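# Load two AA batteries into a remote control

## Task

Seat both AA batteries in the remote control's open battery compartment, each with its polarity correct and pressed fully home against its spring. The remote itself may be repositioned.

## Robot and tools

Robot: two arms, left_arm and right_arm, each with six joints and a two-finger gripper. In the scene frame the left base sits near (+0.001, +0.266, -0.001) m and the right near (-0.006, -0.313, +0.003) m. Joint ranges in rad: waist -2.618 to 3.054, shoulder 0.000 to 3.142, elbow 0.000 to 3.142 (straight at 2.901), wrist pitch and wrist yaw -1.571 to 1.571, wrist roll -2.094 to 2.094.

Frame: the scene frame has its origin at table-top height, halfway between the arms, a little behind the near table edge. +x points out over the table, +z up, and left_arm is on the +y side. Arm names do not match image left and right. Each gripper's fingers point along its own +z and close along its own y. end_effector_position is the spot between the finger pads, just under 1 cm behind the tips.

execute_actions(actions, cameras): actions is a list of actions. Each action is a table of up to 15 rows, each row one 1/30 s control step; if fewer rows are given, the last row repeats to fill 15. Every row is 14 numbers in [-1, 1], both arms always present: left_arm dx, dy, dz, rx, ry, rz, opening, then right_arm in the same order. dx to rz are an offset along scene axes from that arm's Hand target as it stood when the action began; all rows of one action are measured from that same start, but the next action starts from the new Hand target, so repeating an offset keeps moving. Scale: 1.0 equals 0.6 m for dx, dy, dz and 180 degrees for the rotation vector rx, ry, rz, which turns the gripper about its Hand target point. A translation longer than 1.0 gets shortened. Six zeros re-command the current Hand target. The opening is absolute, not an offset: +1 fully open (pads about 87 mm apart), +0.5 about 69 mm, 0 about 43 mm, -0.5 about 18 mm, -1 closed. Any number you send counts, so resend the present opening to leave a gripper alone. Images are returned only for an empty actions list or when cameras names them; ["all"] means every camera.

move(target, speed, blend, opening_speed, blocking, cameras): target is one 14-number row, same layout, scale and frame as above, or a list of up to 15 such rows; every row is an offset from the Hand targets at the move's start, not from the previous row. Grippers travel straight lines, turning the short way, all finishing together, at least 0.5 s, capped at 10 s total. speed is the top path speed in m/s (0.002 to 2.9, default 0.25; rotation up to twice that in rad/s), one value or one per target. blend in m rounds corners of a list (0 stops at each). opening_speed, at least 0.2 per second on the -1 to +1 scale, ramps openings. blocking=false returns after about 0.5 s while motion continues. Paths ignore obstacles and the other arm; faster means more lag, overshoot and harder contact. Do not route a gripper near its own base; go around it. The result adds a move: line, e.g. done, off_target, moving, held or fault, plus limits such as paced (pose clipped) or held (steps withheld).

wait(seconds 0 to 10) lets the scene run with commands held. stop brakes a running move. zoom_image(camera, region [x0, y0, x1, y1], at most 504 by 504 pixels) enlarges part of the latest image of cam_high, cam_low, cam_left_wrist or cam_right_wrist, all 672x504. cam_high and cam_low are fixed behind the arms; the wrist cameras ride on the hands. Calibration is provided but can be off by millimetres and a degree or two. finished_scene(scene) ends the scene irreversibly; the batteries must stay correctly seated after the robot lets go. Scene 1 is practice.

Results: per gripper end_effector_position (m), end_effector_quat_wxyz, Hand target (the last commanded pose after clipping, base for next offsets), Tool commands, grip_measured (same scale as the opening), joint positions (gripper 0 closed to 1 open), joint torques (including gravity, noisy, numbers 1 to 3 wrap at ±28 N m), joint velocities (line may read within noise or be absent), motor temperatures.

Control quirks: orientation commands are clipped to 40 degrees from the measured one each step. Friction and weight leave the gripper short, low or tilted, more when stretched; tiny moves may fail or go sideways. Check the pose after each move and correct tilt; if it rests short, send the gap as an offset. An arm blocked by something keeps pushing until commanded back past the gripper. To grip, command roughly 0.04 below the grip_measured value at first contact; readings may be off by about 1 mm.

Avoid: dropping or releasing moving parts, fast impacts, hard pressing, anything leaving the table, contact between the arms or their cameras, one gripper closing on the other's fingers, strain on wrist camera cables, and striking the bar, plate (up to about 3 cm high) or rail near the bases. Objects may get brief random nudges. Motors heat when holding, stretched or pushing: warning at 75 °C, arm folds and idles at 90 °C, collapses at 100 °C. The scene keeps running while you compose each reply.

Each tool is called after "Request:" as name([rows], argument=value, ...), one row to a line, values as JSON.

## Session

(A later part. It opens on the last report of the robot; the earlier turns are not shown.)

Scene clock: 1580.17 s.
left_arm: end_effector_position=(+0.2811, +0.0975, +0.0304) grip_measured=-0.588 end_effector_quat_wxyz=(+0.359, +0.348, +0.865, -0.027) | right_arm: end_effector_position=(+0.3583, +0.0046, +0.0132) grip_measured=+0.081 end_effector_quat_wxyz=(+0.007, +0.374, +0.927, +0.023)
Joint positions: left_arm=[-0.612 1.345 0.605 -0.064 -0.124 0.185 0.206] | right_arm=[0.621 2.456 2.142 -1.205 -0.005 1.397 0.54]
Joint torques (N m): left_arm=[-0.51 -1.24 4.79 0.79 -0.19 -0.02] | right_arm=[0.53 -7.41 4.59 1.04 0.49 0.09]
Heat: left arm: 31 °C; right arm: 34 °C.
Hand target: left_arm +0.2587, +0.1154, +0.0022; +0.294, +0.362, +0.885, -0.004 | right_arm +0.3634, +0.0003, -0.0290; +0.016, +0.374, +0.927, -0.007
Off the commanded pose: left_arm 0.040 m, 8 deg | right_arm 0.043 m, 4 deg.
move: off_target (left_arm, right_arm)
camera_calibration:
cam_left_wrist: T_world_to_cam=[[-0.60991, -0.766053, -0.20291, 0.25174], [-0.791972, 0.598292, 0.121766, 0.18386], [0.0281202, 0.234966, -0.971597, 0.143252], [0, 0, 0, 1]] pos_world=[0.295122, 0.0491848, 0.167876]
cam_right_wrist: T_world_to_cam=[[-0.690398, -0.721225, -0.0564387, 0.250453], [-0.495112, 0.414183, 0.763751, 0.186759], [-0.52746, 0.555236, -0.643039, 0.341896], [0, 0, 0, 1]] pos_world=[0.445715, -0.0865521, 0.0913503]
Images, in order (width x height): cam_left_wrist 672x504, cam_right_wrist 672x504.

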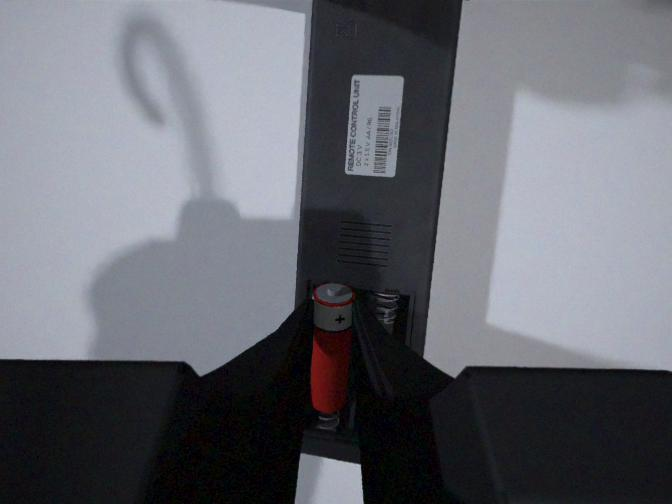

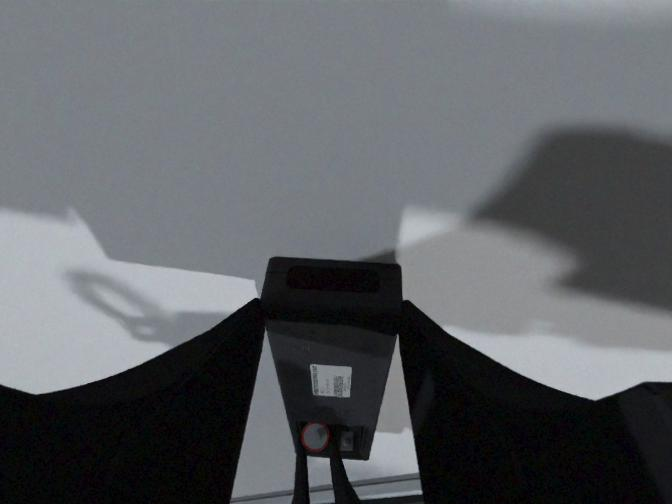

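Request:
move(target=[-0.022, 0.0204, 0.028, 0, 0, 0, -0.7, 0, 0, 0, 0, 0, 0, 0.03], speed=0.06, cameras=["cam_left_wrist", "cam_right_wrist"])

Request:
zoom_image(camera="cam_left_wrist", region=[240, 260, 440, 460])

Request:
zoom_image(camera="cam_right_wrist", region=[270, 380, 410, 490])

Scene clock: 1641.33 s.
left_arm: end_effector_position=(+0.2731, +0.1035, +0.0376) grip_measured=-0.592 end_effector_quat_wxyz=(+0.354, +0.350, +0.867, -0.026) | right_arm: end_effector_position=(+0.3554, +0.0082, +0.0134) grip_measured=+0.081 end_effector_quat_wxyz=(+0.003, +0.371, +0.928, +0.025)
Joint positions: left_arm=[-0.612 1.29 0.605 -0.131 -0.124 0.186 0.204] | right_arm=[0.627 2.457 2.142 -1.205 -0.015 1.397 0.54]
Joint torques (N m): left_arm=[0.36 -5.44 3.84 0.53 -0.13 0.03] | right_arm=[-0.05 -7.49 4.57 1.03 0.58 0.09]
Motor temperatures (°C): left_arm=[23 22 31 27 20 20 21] | right_arm=[23 34 29 23 20 21 25]
Heat: left arm: 31 °C; right arm: 34 °C.
Hand target: left_arm +0.2455, +0.1277, +0.0190; +0.294, +0.362, +0.885, -0.004 | right_arm +0.3633, +0.0003, -0.0290; +0.016, +0.374, +0.927, -0.007
Off the commanded pose: left_arm 0.041 m, 8 deg | right_arm 0.044 m, 4 deg.
move: off_target (left_arm, right_arm)
camera_calibration:
cam_left_wrist: T_world_to_cam=[[-0.61265, -0.763803, -0.203139, 0.253416], [-0.790131, 0.598011, 0.134446, 0.172023], [0.0187897, 0.242875, -0.969876, 0.150776], [0, 0, 0, 1]] pos_world=[0.288343, 0.0540681, 0.174585]
cam_right_wrist: T_world_to_cam=[[-0.686001, -0.725268, -0.0582157, 0.249564], [-0.493297, 0.404788, 0.769938, 0.182887], [-0.534847, 0.556896, -0.635457, 0.341052], [0, 0, 0, 1]] pos_world=[0.443829, -0.0829601, 0.0904404]
Images, in order (width x height): cam_left_wrist 672x504, cam_right_wrist 672x504.

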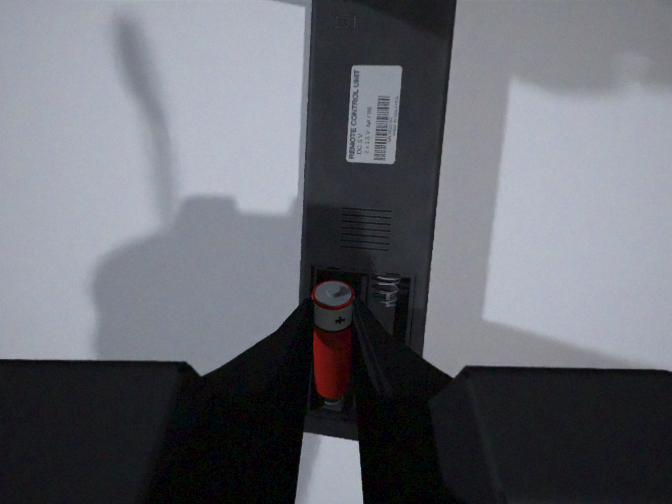

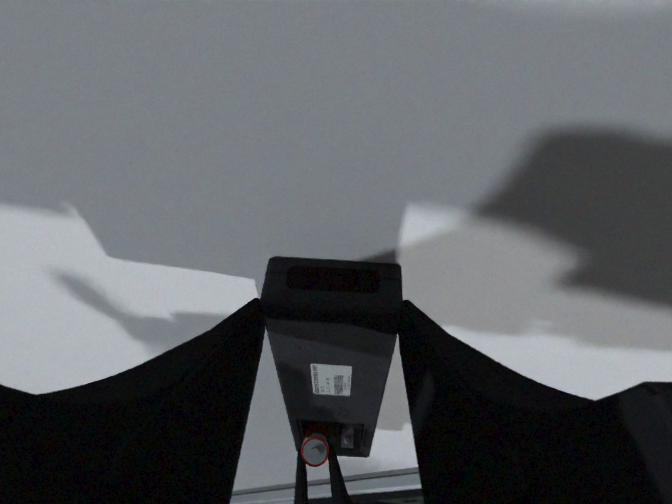

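Scaled by 2.520.

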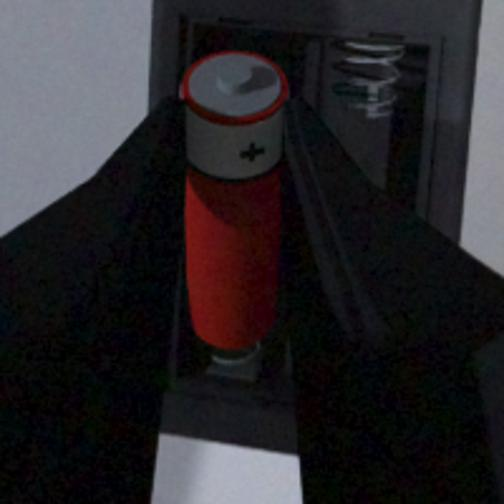

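Scaled by 3.600.

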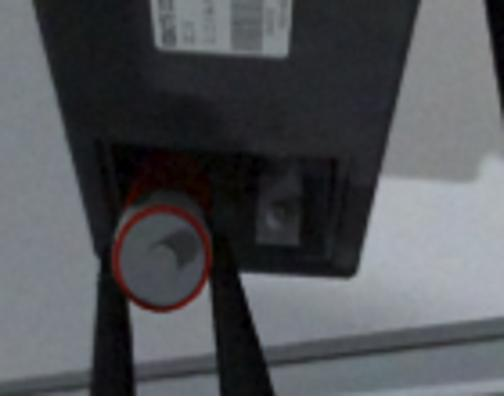

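Request:
move(target=[-0.008, 0.0075, -0.04, 0.0302, 0.0326, 0, -0.7, 0, 0, 0, 0, 0, 0, 0.03], speed=0.06, cameras=["cam_left_wrist", "cam_right_wrist"])

Request:
zoom_image(camera="cam_left_wrist", region=[240, 260, 440, 460])

Request:
zoom_image(camera="cam_right_wrist", region=[270, 380, 410, 490])

Scene clock: 1652.43 s.
left_arm: end_effector_position=(+0.2727, +0.1050, +0.0253) grip_measured=-0.592 end_effector_quat_wxyz=(+0.316, +0.360, +0.878, -0.013) | right_arm: end_effector_position=(+0.3538, +0.0099, +0.0132) grip_measured=+0.081 end_effector_quat_wxyz=(+0.000, +0.369, +0.929, +0.027)
Joint positions: left_arm=[-0.612 1.37 0.656 -0.185 -0.129 0.193 0.204] | right_arm=[0.63 2.458 2.142 -1.205 -0.021 1.396 0.54]
Joint torques (N m): left_arm=[-0.39 -1.54 4.03 0.32 -0.3 -0.02] | right_arm=[-0.27 -7.57 4.66 1.02 0.63 0.1]
Heat: left arm: 31 °C; right arm: 34 °C.
Hand target: left_arm +0.2407, +0.1321, -0.0050; +0.230, +0.375, +0.898, +0.019 | right_arm +0.3633, +0.0003, -0.0290; +0.016, +0.374, +0.927, -0.007
Off the commanded pose: left_arm 0.052 m, 11 deg | right_arm 0.044 m, 4 deg.
move: off_target (left_arm, right_arm)
camera_calibration:
cam_left_wrist: T_world_to_cam=[[-0.627999, -0.750326, -0.206467, 0.254721], [-0.777117, 0.590554, 0.217567, 0.167757], [-0.0413162, 0.297081, -0.953958, 0.148795], [0, 0, 0, 1]] pos_world=[0.296479, 0.0478501, 0.158038]
cam_right_wrist: T_world_to_cam=[[-0.683856, -0.72729, -0.058224, 0.248933], [-0.490981, 0.39969, 0.774071, 0.180847], [-0.539702, 0.55794, -0.630416, 0.340769], [0, 0, 0, 1]] pos_world=[0.442941, -0.0813651, 0.0893318]
Images, in order (width x height): cam_left_wrist 672x504, cam_right_wrist 672x504.

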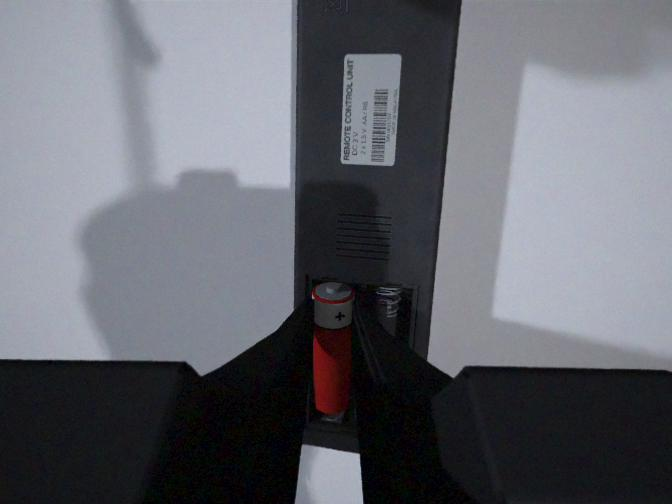

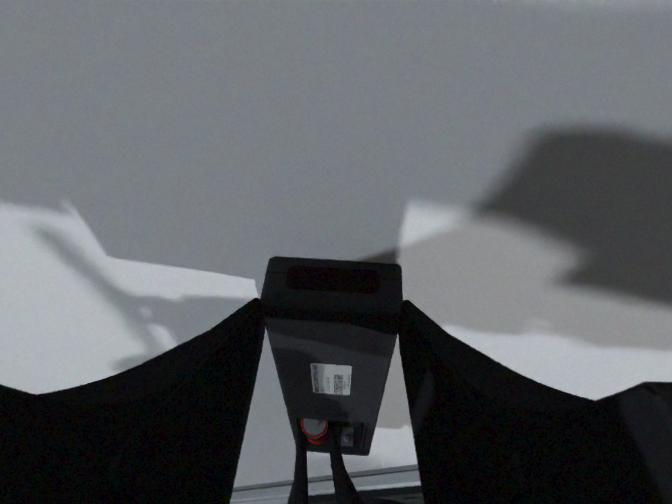

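Scaled by 2.520.

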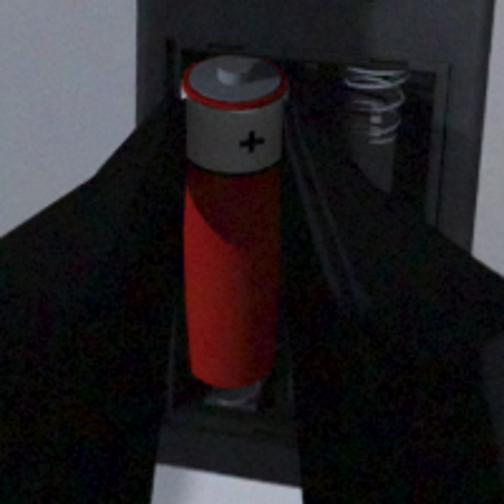

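Scaled by 3.600.

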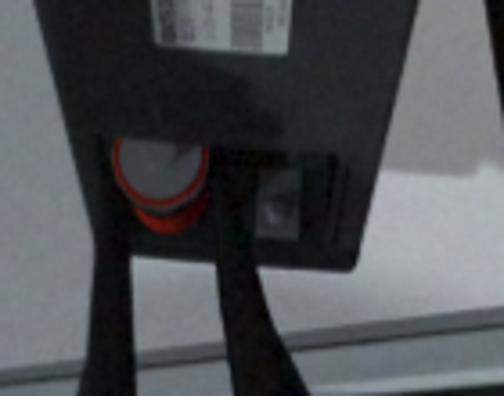

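Request:
move(target=[-0.005, 0.0046, -0.03, 0.02, 0.0216, 0, -0.7, 0, 0, 0, 0, 0, 0, 0.03], speed=0.06, cameras=["cam_left_wrist", "cam_right_wrist"])

Request:
zoom_image(camera="cam_left_wrist", region=[240, 260, 440, 460])

Request:
zoom_image(camera="cam_right_wrist", region=[270, 380, 410, 490])

Scene clock: 1665.37 s.
left_arm: end_effector_position=(+0.2751, +0.1051, +0.0226) grip_measured=-0.592 end_effector_quat_wxyz=(+0.290, +0.368, +0.883, +0.006) | right_arm: end_effector_position=(+0.3543, +0.0100, +0.0132) grip_measured=+0.081 end_effector_quat_wxyz=(+0.000, +0.373, +0.927, +0.027)
Joint positions: left_arm=[-0.624 1.429 0.719 -0.252 -0.158 0.196 0.204] | right_arm=[0.63 2.458 2.142 -1.205 -0.02 1.405 0.54]
Joint torques (N m): left_arm=[0.08 1.03 1.95 0.5 -0.13 -0.1] | right_arm=[-0.28 -7.51 4.72 1.01 0.62 0.01]
Heat: left arm: 31 °C; right arm: 33 °C.
Hand target: left_arm +0.2377, +0.1349, -0.0230; +0.188, +0.382, +0.904, +0.035 | right_arm +0.3634, +0.0003, -0.0290; +0.016, +0.374, +0.927, -0.007
Off the commanded pose: left_arm 0.066 m, 13 deg | right_arm 0.044 m, 4 deg.
move: off_target (left_arm, right_arm)
camera_calibration:
cam_left_wrist: T_world_to_cam=[[-0.634649, -0.738616, -0.227304, 0.256836], [-0.769178, 0.575286, 0.278227, 0.168091], [-0.0747379, 0.351414, -0.933232, 0.14933], [0, 0, 0, 1]] pos_world=[0.303453, 0.0405257, 0.150972]
cam_right_wrist: T_world_to_cam=[[-0.6902, -0.721267, -0.0582869, 0.251596], [-0.487847, 0.404315, 0.77365, 0.179809], [-0.534442, 0.562409, -0.630926, 0.338989], [0, 0, 0, 1]] pos_world=[0.442541, -0.081882, 0.0894328]
Images, in order (width x height): cam_left_wrist 672x504, cam_right_wrist 672x504.

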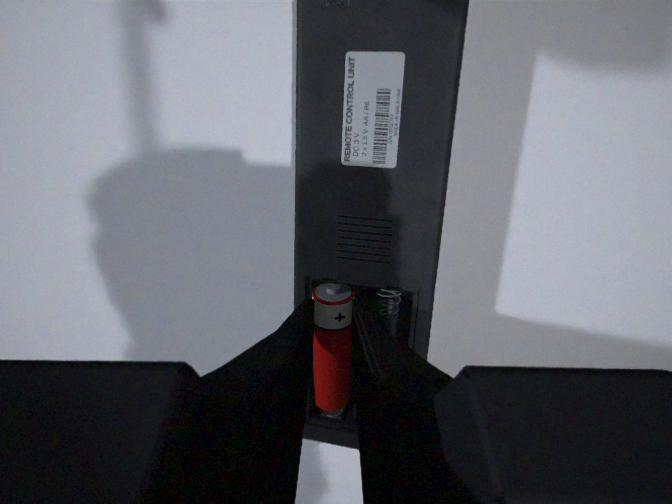

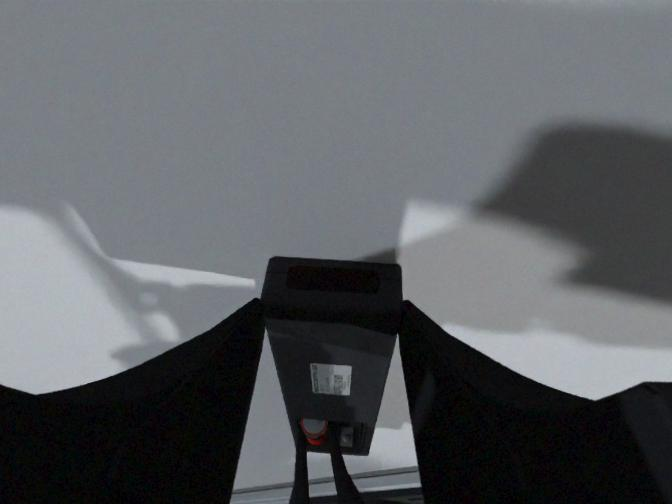

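Scaled by 2.520.

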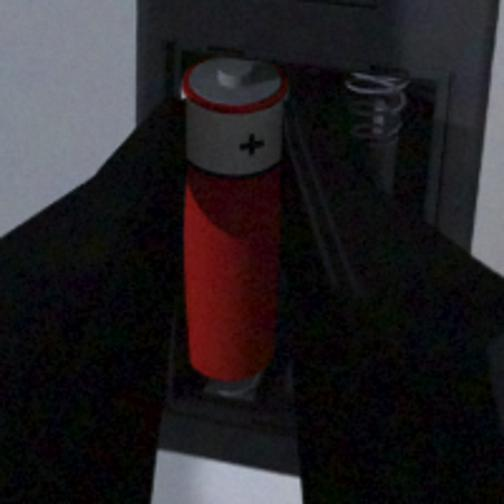

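Scaled by 3.600.

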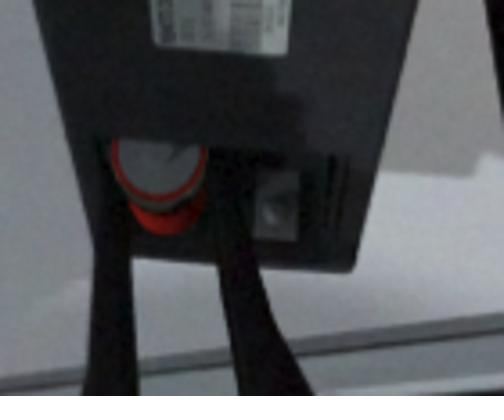

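Request:
move(target=[0.058, -0.046, 0.068, -0.045, -0.0485, 0, -0.66, 0, 0, 0, 0, 0, 0, 0.03], speed=0.05, cameras=["cam_left_wrist", "cam_right_wrist"])

Request:
zoom_image(camera="cam_left_wrist", region=[240, 260, 440, 460])

Request:
zoom_image(camera="cam_right_wrist", region=[270, 380, 410, 490])

Scene clock: 1679.43 s.
left_arm: end_effector_position=(+0.2768, +0.1039, +0.0255) grip_measured=-0.592 end_effector_quat_wxyz=(+0.294, +0.367, +0.883, +0.005) | right_arm: end_effector_position=(+0.3543, +0.0100, +0.0132) grip_measured=+0.081 end_effector_quat_wxyz=(+0.000, +0.373, +0.927, +0.027)
Joint positions: left_arm=[-0.624 1.426 0.726 -0.254 -0.158 0.196 0.204] | right_arm=[0.63 2.458 2.142 -1.205 -0.02 1.405 0.54]
Joint torques (N m): left_arm=[0.99 -4.67 4.57 1.62 0.18 -0.12] | right_arm=[-0.29 -7.51 4.71 1.01 0.62 0]
Heat: left arm: 31 °C; right arm: 33 °C.
Hand target: left_arm +0.2726, +0.1072, +0.0179; +0.283, +0.364, +0.887, +0.000 | right_arm +0.3634, +0.0003, -0.0290; +0.016, +0.374, +0.927, -0.007
Off the commanded pose: left_arm 0.010 m, 2 deg | right_arm 0.044 m, 4 deg.
move: off_target (right_arm)
camera_calibration:
cam_left_wrist: T_world_to_cam=[[-0.633113, -0.739761, -0.227866, 0.257377], [-0.770995, 0.576494, 0.270593, 0.169877], [-0.0688111, 0.346999, -0.935338, 0.151378], [0, 0, 0, 1]] pos_world=[0.304339, 0.0399359, 0.154269]
cam_right_wrist: T_world_to_cam=[[-0.6902, -0.721267, -0.0582869, 0.251596], [-0.487847, 0.404315, 0.77365, 0.179809], [-0.534442, 0.562409, -0.630926, 0.338989], [0, 0, 0, 1]] pos_world=[0.442541, -0.081882, 0.0894328]
Images, in order (width x height): cam_left_wrist 672x504, cam_right_wrist 672x504.

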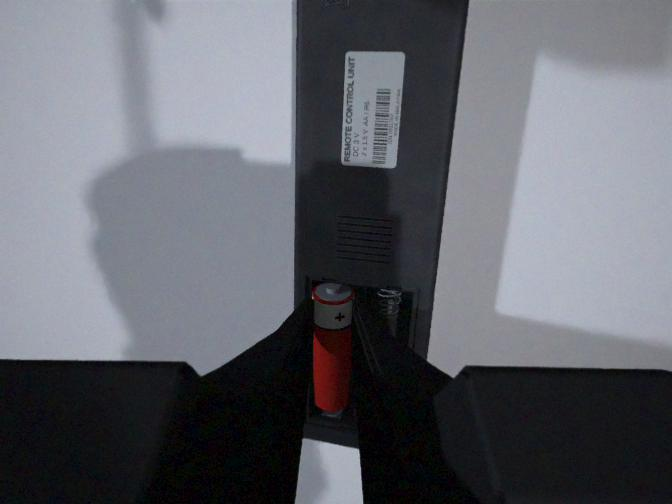

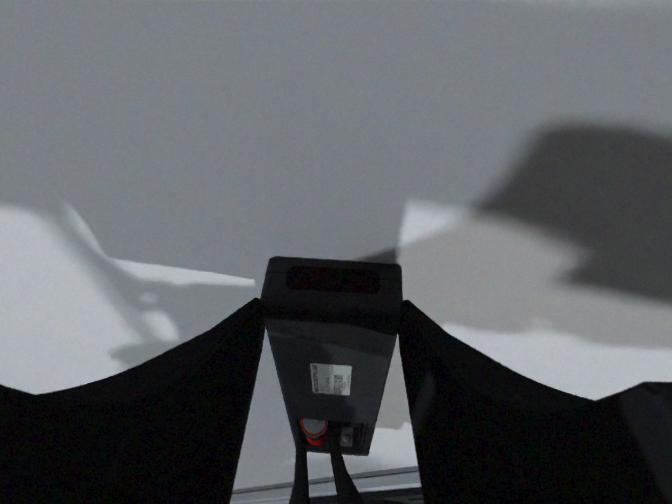

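Scaled by 2.520.

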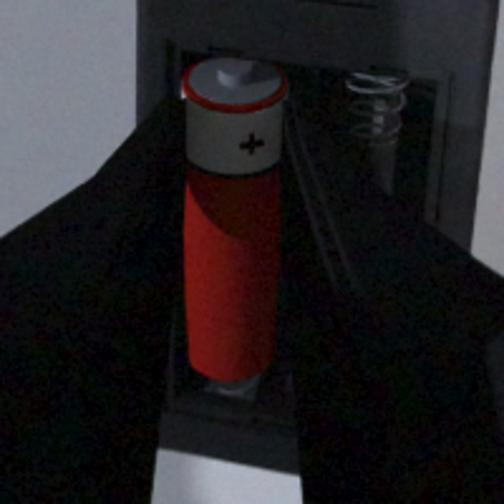

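Scaled by 3.600.

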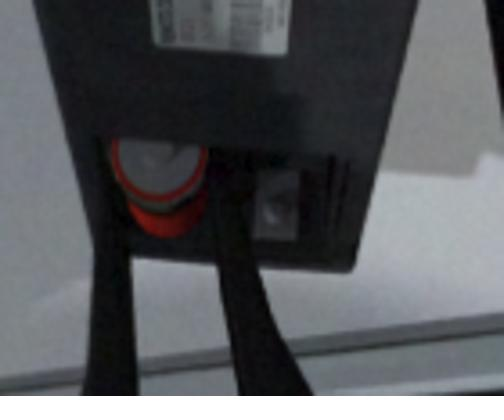

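Request:
move(target=[0, 0, 0, 0, 0, 0, -0.45, 0, 0, 0, 0, 0, 0, 0.03], speed=0.05, opening_speed=0.3, cameras=["cam_left_wrist", "cam_right_wrist"])

Request:
zoom_image(camera="cam_left_wrist", region=[240, 260, 440, 460])

Request:
zoom_image(camera="cam_right_wrist", region=[270, 380, 410, 490])

Scene clock: 1688.20 s.
left_arm: end_effector_position=(+0.2761, +0.1021, +0.0254) grip_measured=-0.450 end_effector_quat_wxyz=(+0.294, +0.368, +0.882, +0.000) | right_arm: end_effector_position=(+0.3544, +0.0101, +0.0132) grip_measured=+0.081 end_effector_quat_wxyz=(+0.000, +0.375, +0.927, +0.027)
Joint positions: left_arm=[-0.624 1.426 0.726 -0.252 -0.147 0.196 0.275] | right_arm=[0.63 2.458 2.142 -1.205 -0.02 1.408 0.54]
Joint torques (N m): left_arm=[0.99 -4.67 4.55 1.61 0.06 -0.12] | right_arm=[-0.27 -7.51 4.72 1.01 0.63 -0.02]
Heat: left arm: 31 °C; right arm: 33 °C.
Hand target: left_arm +0.2725, +0.1073, +0.0178; +0.283, +0.364, +0.887, +0.000 | right_arm +0.3634, +0.0004, -0.0290; +0.016, +0.374, +0.927, -0.007
Off the commanded pose: left_arm 0.010 m, 1 deg | right_arm 0.044 m, 4 deg.
move: off_target (right_arm)
camera_calibration:
cam_left_wrist: T_world_to_cam=[[-0.638396, -0.737814, -0.219272, 0.256547], [-0.766437, 0.583108, 0.269369, 0.168457], [-0.0708847, 0.340022, -0.937742, 0.15323], [0, 0, 0, 1]] pos_world=[0.303751, 0.0389539, 0.154566]
cam_right_wrist: T_world_to_cam=[[-0.692122, -0.719433, -0.058177, 0.25237], [-0.486642, 0.405599, 0.773737, 0.179408], [-0.533055, 0.563831, -0.63083, 0.338546], [0, 0, 0, 1]] pos_world=[0.442442, -0.0820875, 0.0894325]
Images, in order (width x height): cam_left_wrist 672x504, cam_right_wrist 672x504.

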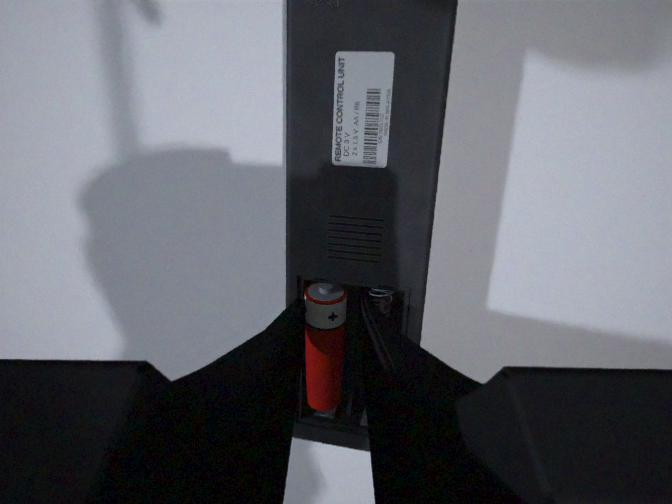

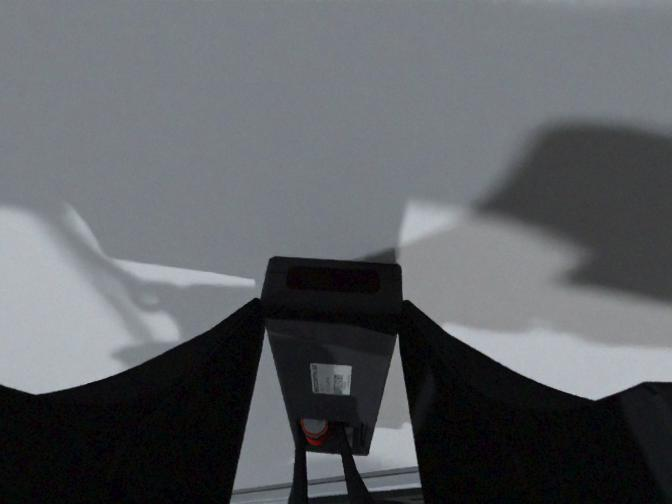

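Scaled by 2.520.

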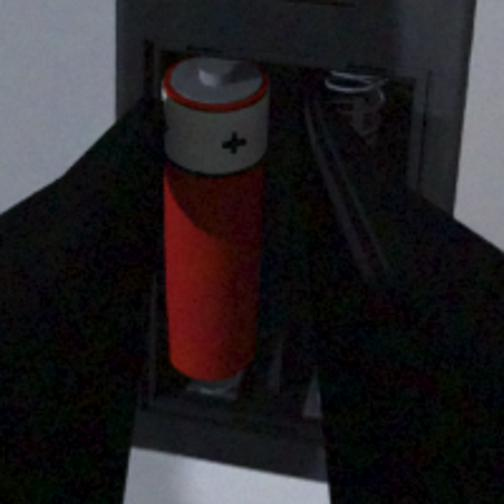

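Scaled by 3.600.

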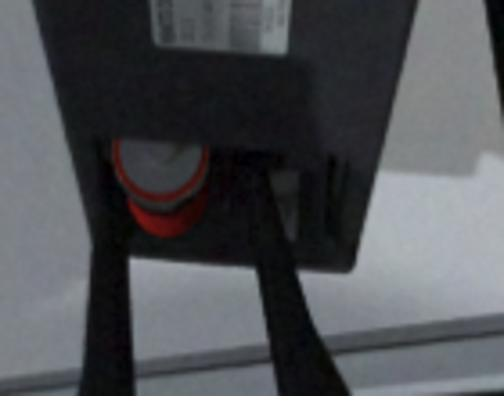

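Request:
move([
  [-0.002, -0.002, 0.055, 0, 0, 0, -0.42, 0, 0, 0, 0, 0, 0, 0.03],
  [0.0085, -0.0025, 0.062, -0.0472, 0.0495, -0.0091, -1, 0, 0, 0, 0, 0, 0, 0.03],
], speed=[0.05, 0.1], opening_speed=1.0, cameras=["cam_left_wrist", "cam_right_wrist"])

Request:
zoom_image(camera="cam_left_wrist", region=[240, 240, 440, 440])

Request:
zoom_image(camera="cam_right_wrist", region=[270, 380, 410, 490])

Scene clock: 1714.13 s.
left_arm: end_effector_position=(+0.2748, +0.1070, +0.0510) grip_measured=-0.961 end_effector_quat_wxyz=(+0.241, +0.351, +0.900, -0.093) | right_arm: end_effector_position=(+0.3544, +0.0101, +0.0132) grip_measured=+0.081 end_effector_quat_wxyz=(+0.000, +0.375, +0.927, +0.026)
Joint positions: left_arm=[-0.469 1.416 0.869 -0.478 0.121 0.226 0.019] | right_arm=[0.63 2.458 2.142 -1.205 -0.02 1.408 0.54]
Joint torques (N m): left_arm=[0.61 -4.75 8.18 1.29 0.3 0.04] | right_arm=[-0.28 -7.47 4.74 1.01 0.62 -0.02]
Heat: left arm: 32 °C; right arm: 33 °C.
Hand target: left_arm +0.2776, +0.1057, +0.0551; +0.239, +0.354, +0.899, -0.098 | right_arm +0.3634, +0.0003, -0.0290; +0.016, +0.374, +0.927, -0.007
Off the commanded pose: left_arm 0.005 m, 1 deg | right_arm 0.044 m, 4 deg.
move: off_target (right_arm)
camera_calibration:
cam_left_wrist: T_world_to_cam=[[-0.666155, -0.745799, -0.00457018, 0.262621], [-0.708967, 0.63133, 0.314306, 0.134492], [-0.231524, 0.212616, -0.949311, 0.2338], [0, 0, 0, 1]] pos_world=[0.324426, 0.0612438, 0.180878]
cam_right_wrist: T_world_to_cam=[[-0.692686, -0.718888, -0.0581888, 0.252524], [-0.486517, 0.406174, 0.773514, 0.179412], [-0.532435, 0.564112, -0.631102, 0.338323], [0, 0, 0, 1]] pos_world=[0.442342, -0.0821885, 0.0894329]
Images, in order (width x height): cam_left_wrist 672x504, cam_right_wrist 672x504.

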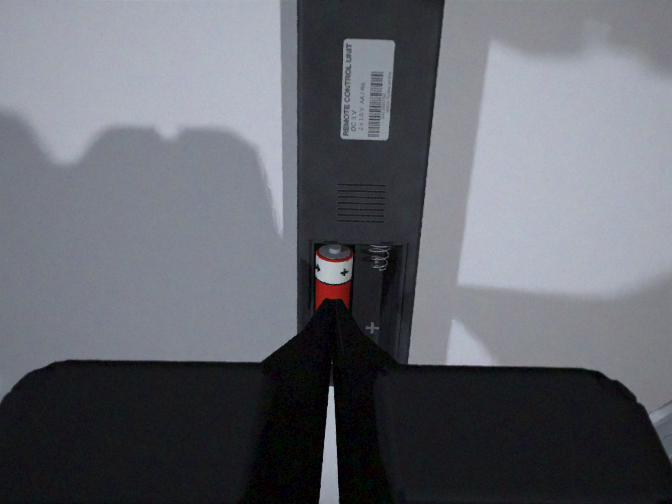

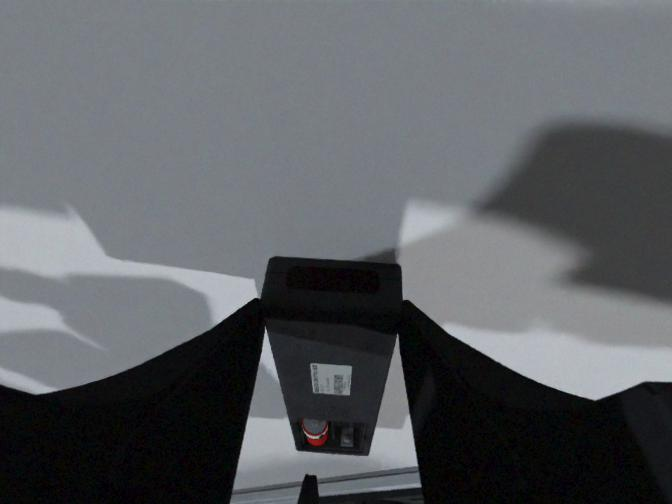

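Scaled by 2.520.

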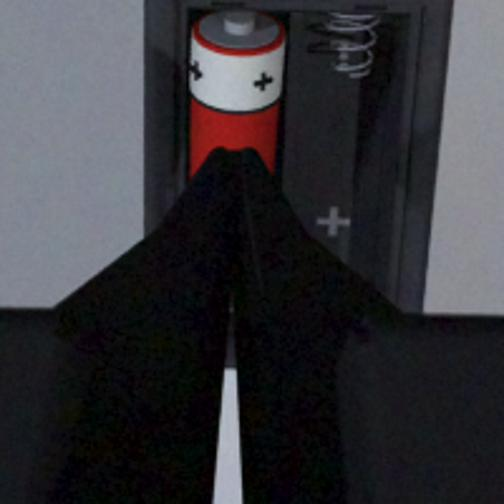

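Scaled by 3.600.

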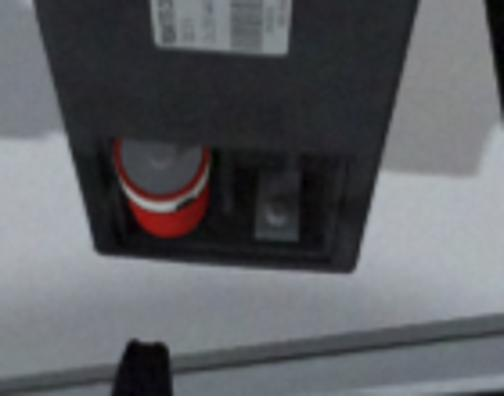

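Request:
move(target=[-0.002, 0.002, -0.058, 0, 0, 0, -1, 0, 0, 0, 0, 0, 0, 0.03], speed=0.05, cameras=["cam_left_wrist", "cam_right_wrist"])

Request:
zoom_image(camera="cam_left_wrist", region=[240, 240, 440, 440])

Request:
zoom_image(camera="cam_right_wrist", region=[270, 380, 410, 490])

Scene clock: 1723.83 s.
left_arm: end_effector_position=(+0.2774, +0.1058, +0.0314) grip_measured=-0.961 end_effector_quat_wxyz=(+0.243, +0.351, +0.899, -0.095) | right_arm: end_effector_position=(+0.3546, +0.0100, +0.0131) grip_measured=+0.081 end_effector_quat_wxyz=(+0.001, +0.375, +0.927, +0.026)
Joint positions: left_arm=[-0.467 1.455 0.817 -0.382 0.125 0.228 0.019] | right_arm=[0.63 2.458 2.142 -1.204 -0.019 1.408 0.54]
Joint torques (N m): left_arm=[0.57 -3.84 3.67 1.89 0.27 0.04] | right_arm=[-0.28 -7.5 4.72 1 0.61 -0.03]
Heat: left arm: 32 °C; right arm: 33 °C.
Hand target: left_arm +0.2764, +0.1070, +0.0202; +0.239, +0.354, +0.899, -0.098 | right_arm +0.3634, +0.0003, -0.0290; +0.016, +0.374, +0.927, -0.007
Off the commanded pose: left_arm 0.011 m, 1 deg | right_arm 0.044 m, 4 deg.
move: off_target (left_arm, right_arm)
camera_calibration:
cam_left_wrist: T_world_to_cam=[[-0.667117, -0.744944, -0.00368309, 0.263398], [-0.709455, 0.633812, 0.308149, 0.143278], [-0.22722, 0.208185, -0.951331, 0.215441], [0, 0, 0, 1]] pos_world=[0.326319, 0.0605538, 0.161775]
cam_right_wrist: T_world_to_cam=[[-0.692659, -0.718899, -0.0583725, 0.252602], [-0.48707, 0.406528, 0.77298, 0.179702], [-0.531965, 0.563843, -0.631739, 0.338266], [0, 0, 0, 1]] pos_world=[0.44244, -0.0821874, 0.0895343]
Images, in order (width x height): cam_left_wrist 672x504, cam_right_wrist 672x504.

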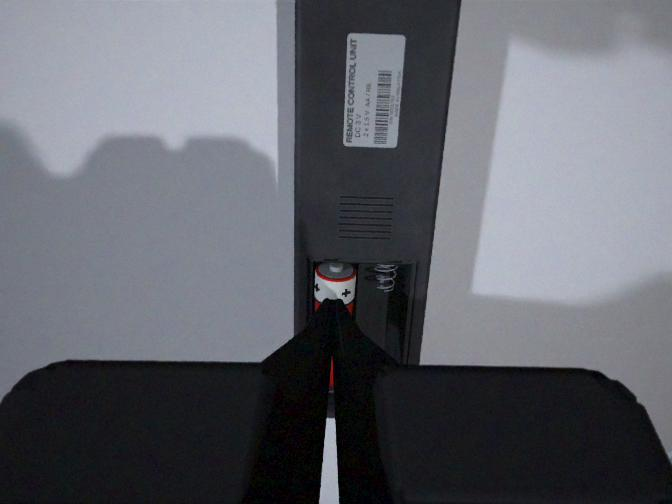

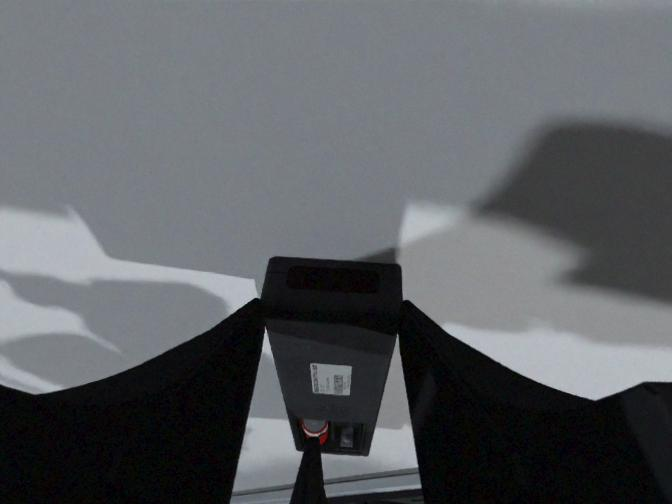

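Scaled by 2.520.

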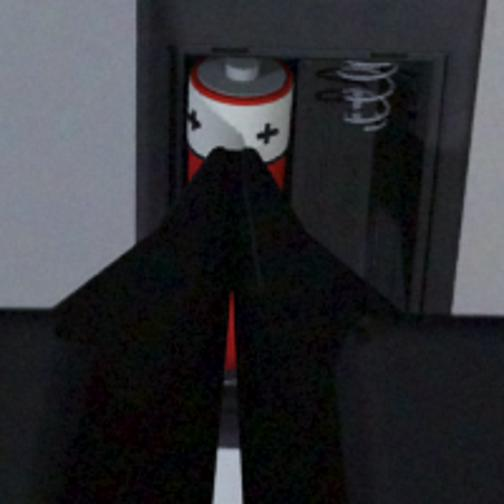

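Scaled by 3.600.

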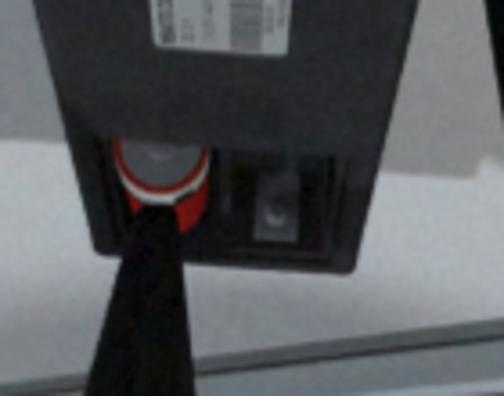

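Request:
move(target=[-0.006, 0.0055, -0.04, 0, 0, 0, -1, 0, 0, 0, 0, 0, 0, 0.03], speed=0.05, cameras=["cam_left_wrist", "cam_right_wrist"])

Request:
zoom_image(camera="cam_left_wrist", region=[240, 240, 440, 440])

Request:
zoom_image(camera="cam_right_wrist", region=[270, 380, 410, 490])

Scene clock: 1734.97 s.
left_arm: end_effector_position=(+0.2853, +0.1015, +0.0294) grip_measured=-0.961 end_effector_quat_wxyz=(+0.279, +0.348, +0.889, -0.104) | right_arm: end_effector_position=(+0.3617, +0.0030, +0.0129) grip_measured=+0.081 end_effector_quat_wxyz=(+0.011, +0.381, +0.924, +0.022)
Joint positions: left_arm=[-0.459 1.439 0.761 -0.266 0.139 0.228 0.019] | right_arm=[0.617 2.458 2.145 -1.203 0.003 1.408 0.54]
Joint torques (N m): left_arm=[0.42 -0.03 1.88 1.82 0.14 0.08] | right_arm=[0.92 -7.46 4.41 1.01 0.43 -0.03]
Heat: left arm: 32 °C; right arm: 33 °C.
Hand target: left_arm +0.2728, +0.1104, -0.0038; +0.239, +0.354, +0.899, -0.098 | right_arm +0.3633, +0.0003, -0.0291; +0.016, +0.374, +0.927, -0.007
Off the commanded pose: left_arm 0.037 m, 5 deg | right_arm 0.042 m, 3 deg.
move: off_target (left_arm, right_arm)
camera_calibration:
cam_left_wrist: T_world_to_cam=[[-0.666513, -0.745413, -0.0109585, 0.265554], [-0.726367, 0.646035, 0.234585, 0.157933], [-0.167783, 0.164314, -0.972034, 0.2043], [0, 0, 0, 1]] pos_world=[0.325991, 0.0623478, 0.164448]
cam_right_wrist: T_world_to_cam=[[-0.701472, -0.710293, -0.0584817, 0.255673], [-0.493564, 0.424957, 0.758819, 0.188709], [-0.514132, 0.561155, -0.648671, 0.339628], [0, 0, 0, 1]] pos_world=[0.447101, -0.0891743, 0.0920631]
Images, in order (width x height): cam_left_wrist 672x504, cam_right_wrist 672x504.

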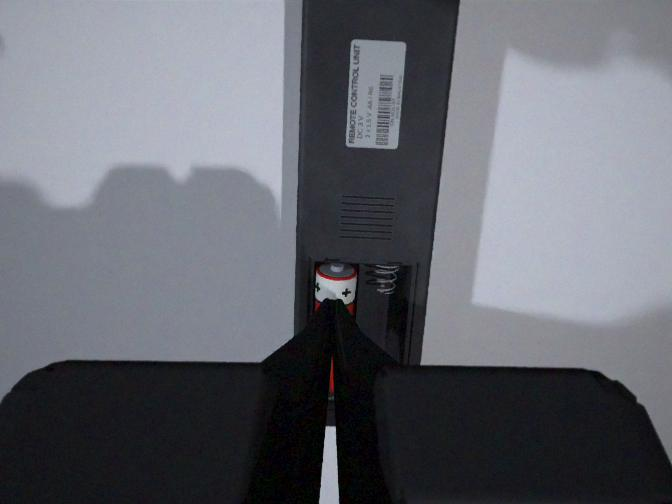

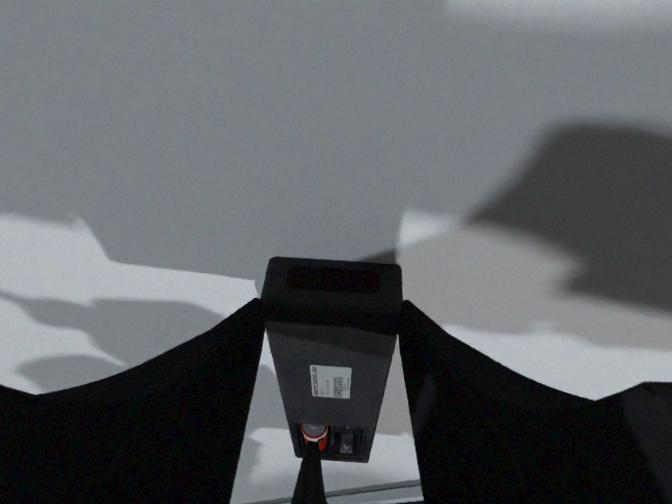

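Scaled by 2.520.

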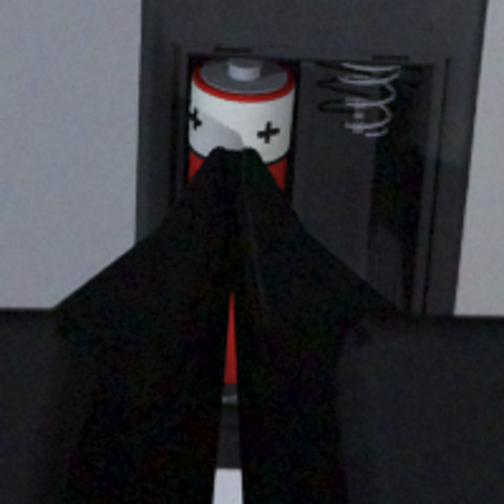

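Scaled by 3.600.

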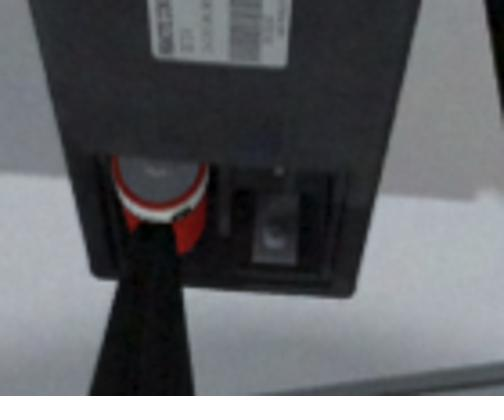

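Request:
move(target=[-0.0305, 0.0283, 0, 0.02, 0.0216, 0, -1, 0, 0, 0, 0, 0, 0, 0.03], speed=0.05, cameras=["cam_left_wrist", "cam_right_wrist"])

Request:
zoom_image(camera="cam_left_wrist", region=[240, 240, 440, 440])

Request:
zoom_image(camera="cam_right_wrist", region=[270, 380, 410, 490])

Scene clock: 1776.17 s.
left_arm: end_effector_position=(+0.2855, +0.1036, +0.0301) grip_measured=-0.961 end_effector_quat_wxyz=(+0.279, +0.354, +0.887, -0.102) | right_arm: end_effector_position=(+0.3617, +0.0030, +0.0129) grip_measured=+0.081 end_effector_quat_wxyz=(+0.011, +0.381, +0.924, +0.022)
Joint positions: left_arm=[-0.455 1.434 0.761 -0.272 0.14 0.245 0.019] | right_arm=[0.617 2.458 2.145 -1.203 0.003 1.408 0.54]
Joint torques (N m): left_arm=[0.7 -1.5 3.26 0.53 -0.09 0.09] | right_arm=[0.87 -7.47 4.44 1.02 0.43 -0.02]
Heat: left arm: 30 °C; right arm: 33 °C.
Hand target: left_arm +0.2544, +0.1274, -0.0038; +0.197, +0.358, +0.909, -0.082 | right_arm +0.3633, +0.0003, -0.0291; +0.016, +0.374, +0.927, -0.007
Off the commanded pose: left_arm 0.052 m, 10 deg | right_arm 0.042 m, 4 deg.
move: off_target (left_arm, right_arm)
camera_calibration:
cam_left_wrist: T_world_to_cam=[[-0.673523, -0.738919, -0.0190992, 0.268819], [-0.721225, 0.651297, 0.235896, 0.154619], [-0.161869, 0.172656, -0.971591, 0.202136], [0, 0, 0, 1]] pos_world=[0.32529, 0.0630327, 0.165054]
cam_right_wrist: T_world_to_cam=[[-0.701472, -0.710293, -0.0584817, 0.255673], [-0.493564, 0.424957, 0.758819, 0.188709], [-0.514132, 0.561155, -0.648671, 0.339628], [0, 0, 0, 1]] pos_world=[0.447101, -0.0891743, 0.0920631]
Images, in order (width x height): cam_left_wrist 672x504, cam_right_wrist 672x504.

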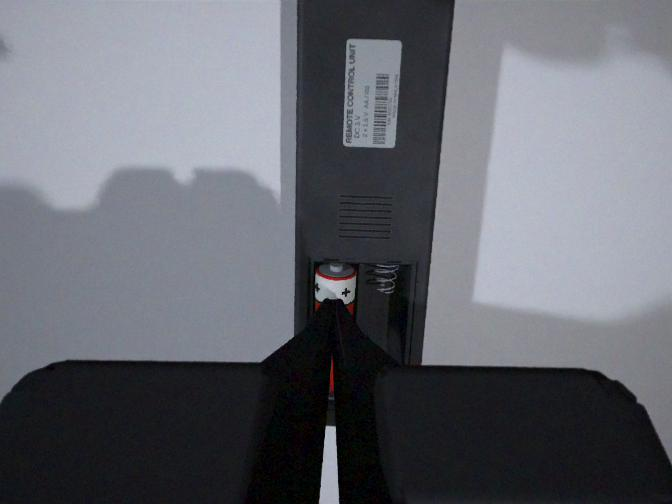

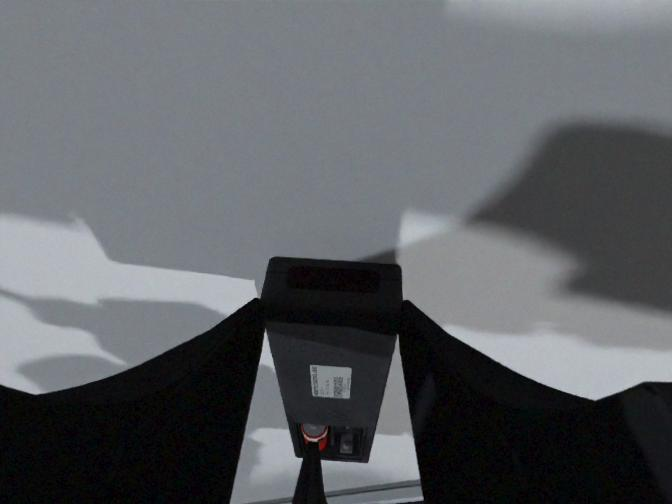

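Scaled by 2.520.

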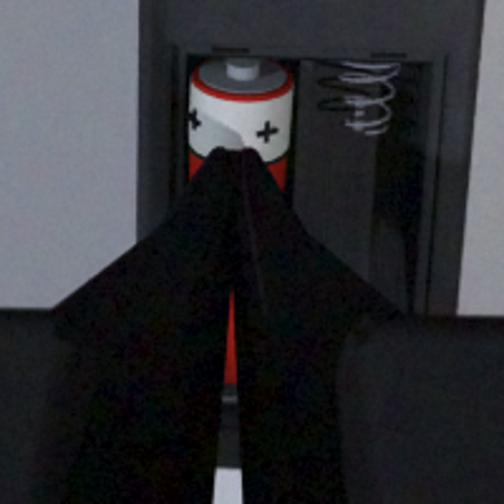

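Scaled by 3.600.

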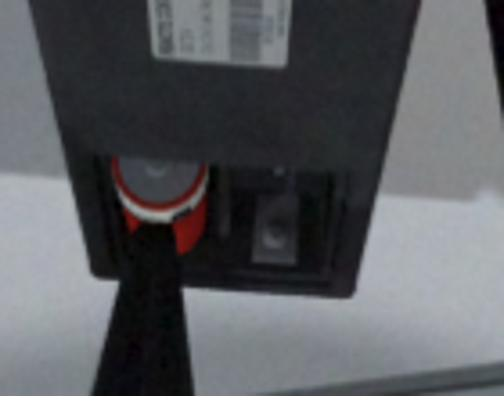

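Request:
zoom_image(camera="cam_left_wrist", region=[300, 250, 430, 320])

Request:
zoom_image(camera="cam_right_wrist", region=[285, 415, 385, 475])

Scaled by 3.877.

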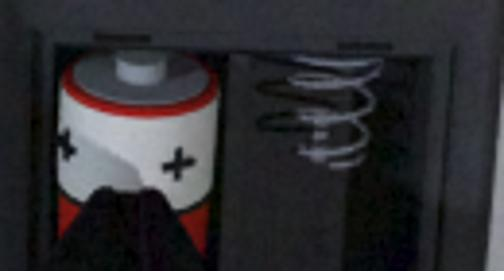

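Scaled by 5.040.

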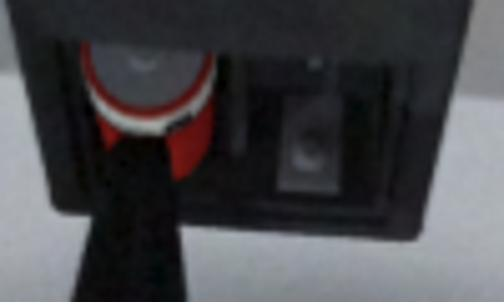

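Request:
move(target=[-0.025, 0.0235, -0.025, 0, 0, 0, -1, 0, 0, 0, 0, 0, 0, 0.03], speed=0.05, cameras=["cam_left_wrist", "cam_right_wrist"])

Request:
zoom_image(camera="cam_left_wrist", region=[300, 240, 430, 310])

Request:
zoom_image(camera="cam_right_wrist", region=[285, 415, 385, 475])

Scene clock: 1806.93 s.
left_arm: end_effector_position=(+0.2821, +0.1082, +0.0261) grip_measured=-0.961 end_effector_quat_wxyz=(+0.299, +0.357, +0.878, -0.108) | right_arm: end_effector_position=(+0.3618, +0.0031, +0.0129) grip_measured=+0.081 end_effector_quat_wxyz=(+0.011, +0.381, +0.924, +0.023)
Joint positions: left_arm=[-0.437 1.394 0.688 -0.2 0.162 0.265 0.019] | right_arm=[0.617 2.458 2.145 -1.203 0.003 1.408 0.54]
Joint torques (N m): left_arm=[1.14 -1.18 0.96 0.42 -0.21 0.09] | right_arm=[0.91 -7.46 4.44 1.01 0.42 -0.02]
Heat: left arm: 30 °C; right arm: 33 °C.
Hand target: left_arm +0.2396, +0.1414, -0.0187; +0.197, +0.358, +0.909, -0.082 | right_arm +0.3633, +0.0003, -0.0291; +0.016, +0.374, +0.927, -0.007
Off the commanded pose: left_arm 0.070 m, 13 deg | right_arm 0.042 m, 4 deg.
move: off_target (left_arm, right_arm)
camera_calibration:
cam_left_wrist: T_world_to_cam=[[-0.681116, -0.731751, -0.0249226, 0.271379], [-0.72131, 0.664776, 0.194383, 0.149716], [-0.125672, 0.150374, -0.980609, 0.189346], [0, 0, 0, 1]] pos_world=[0.316628, 0.0705821, 0.163335]
cam_right_wrist: T_world_to_cam=[[-0.70119, -0.710512, -0.0592065, 0.255734], [-0.494183, 0.424479, 0.758684, 0.188961], [-0.513922, 0.56124, -0.648763, 0.339546], [0, 0, 0, 1]] pos_world=[0.447199, -0.0890747, 0.0920644]
Images, in order (width x height): cam_left_wrist 672x504, cam_right_wrist 672x504.

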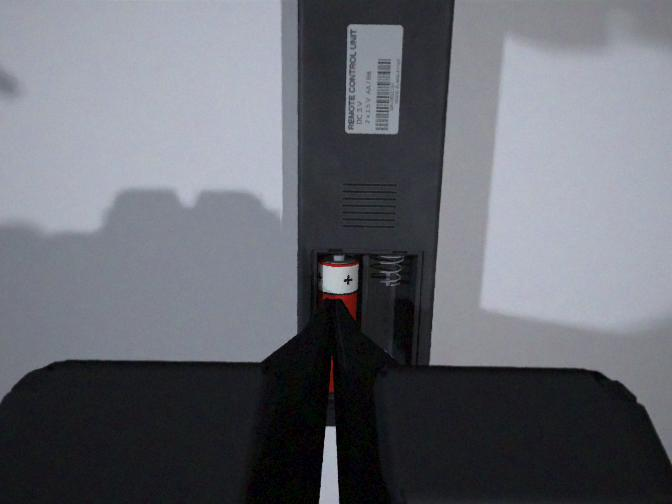

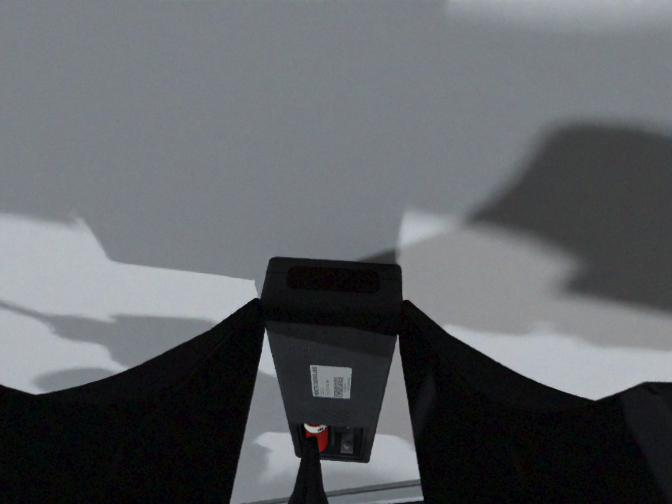

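Scaled by 3.877.

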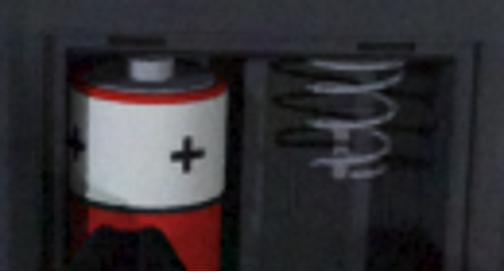

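Scaled by 5.040.

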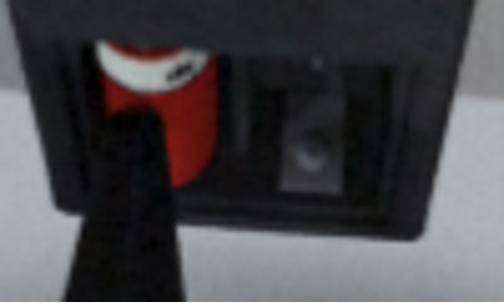

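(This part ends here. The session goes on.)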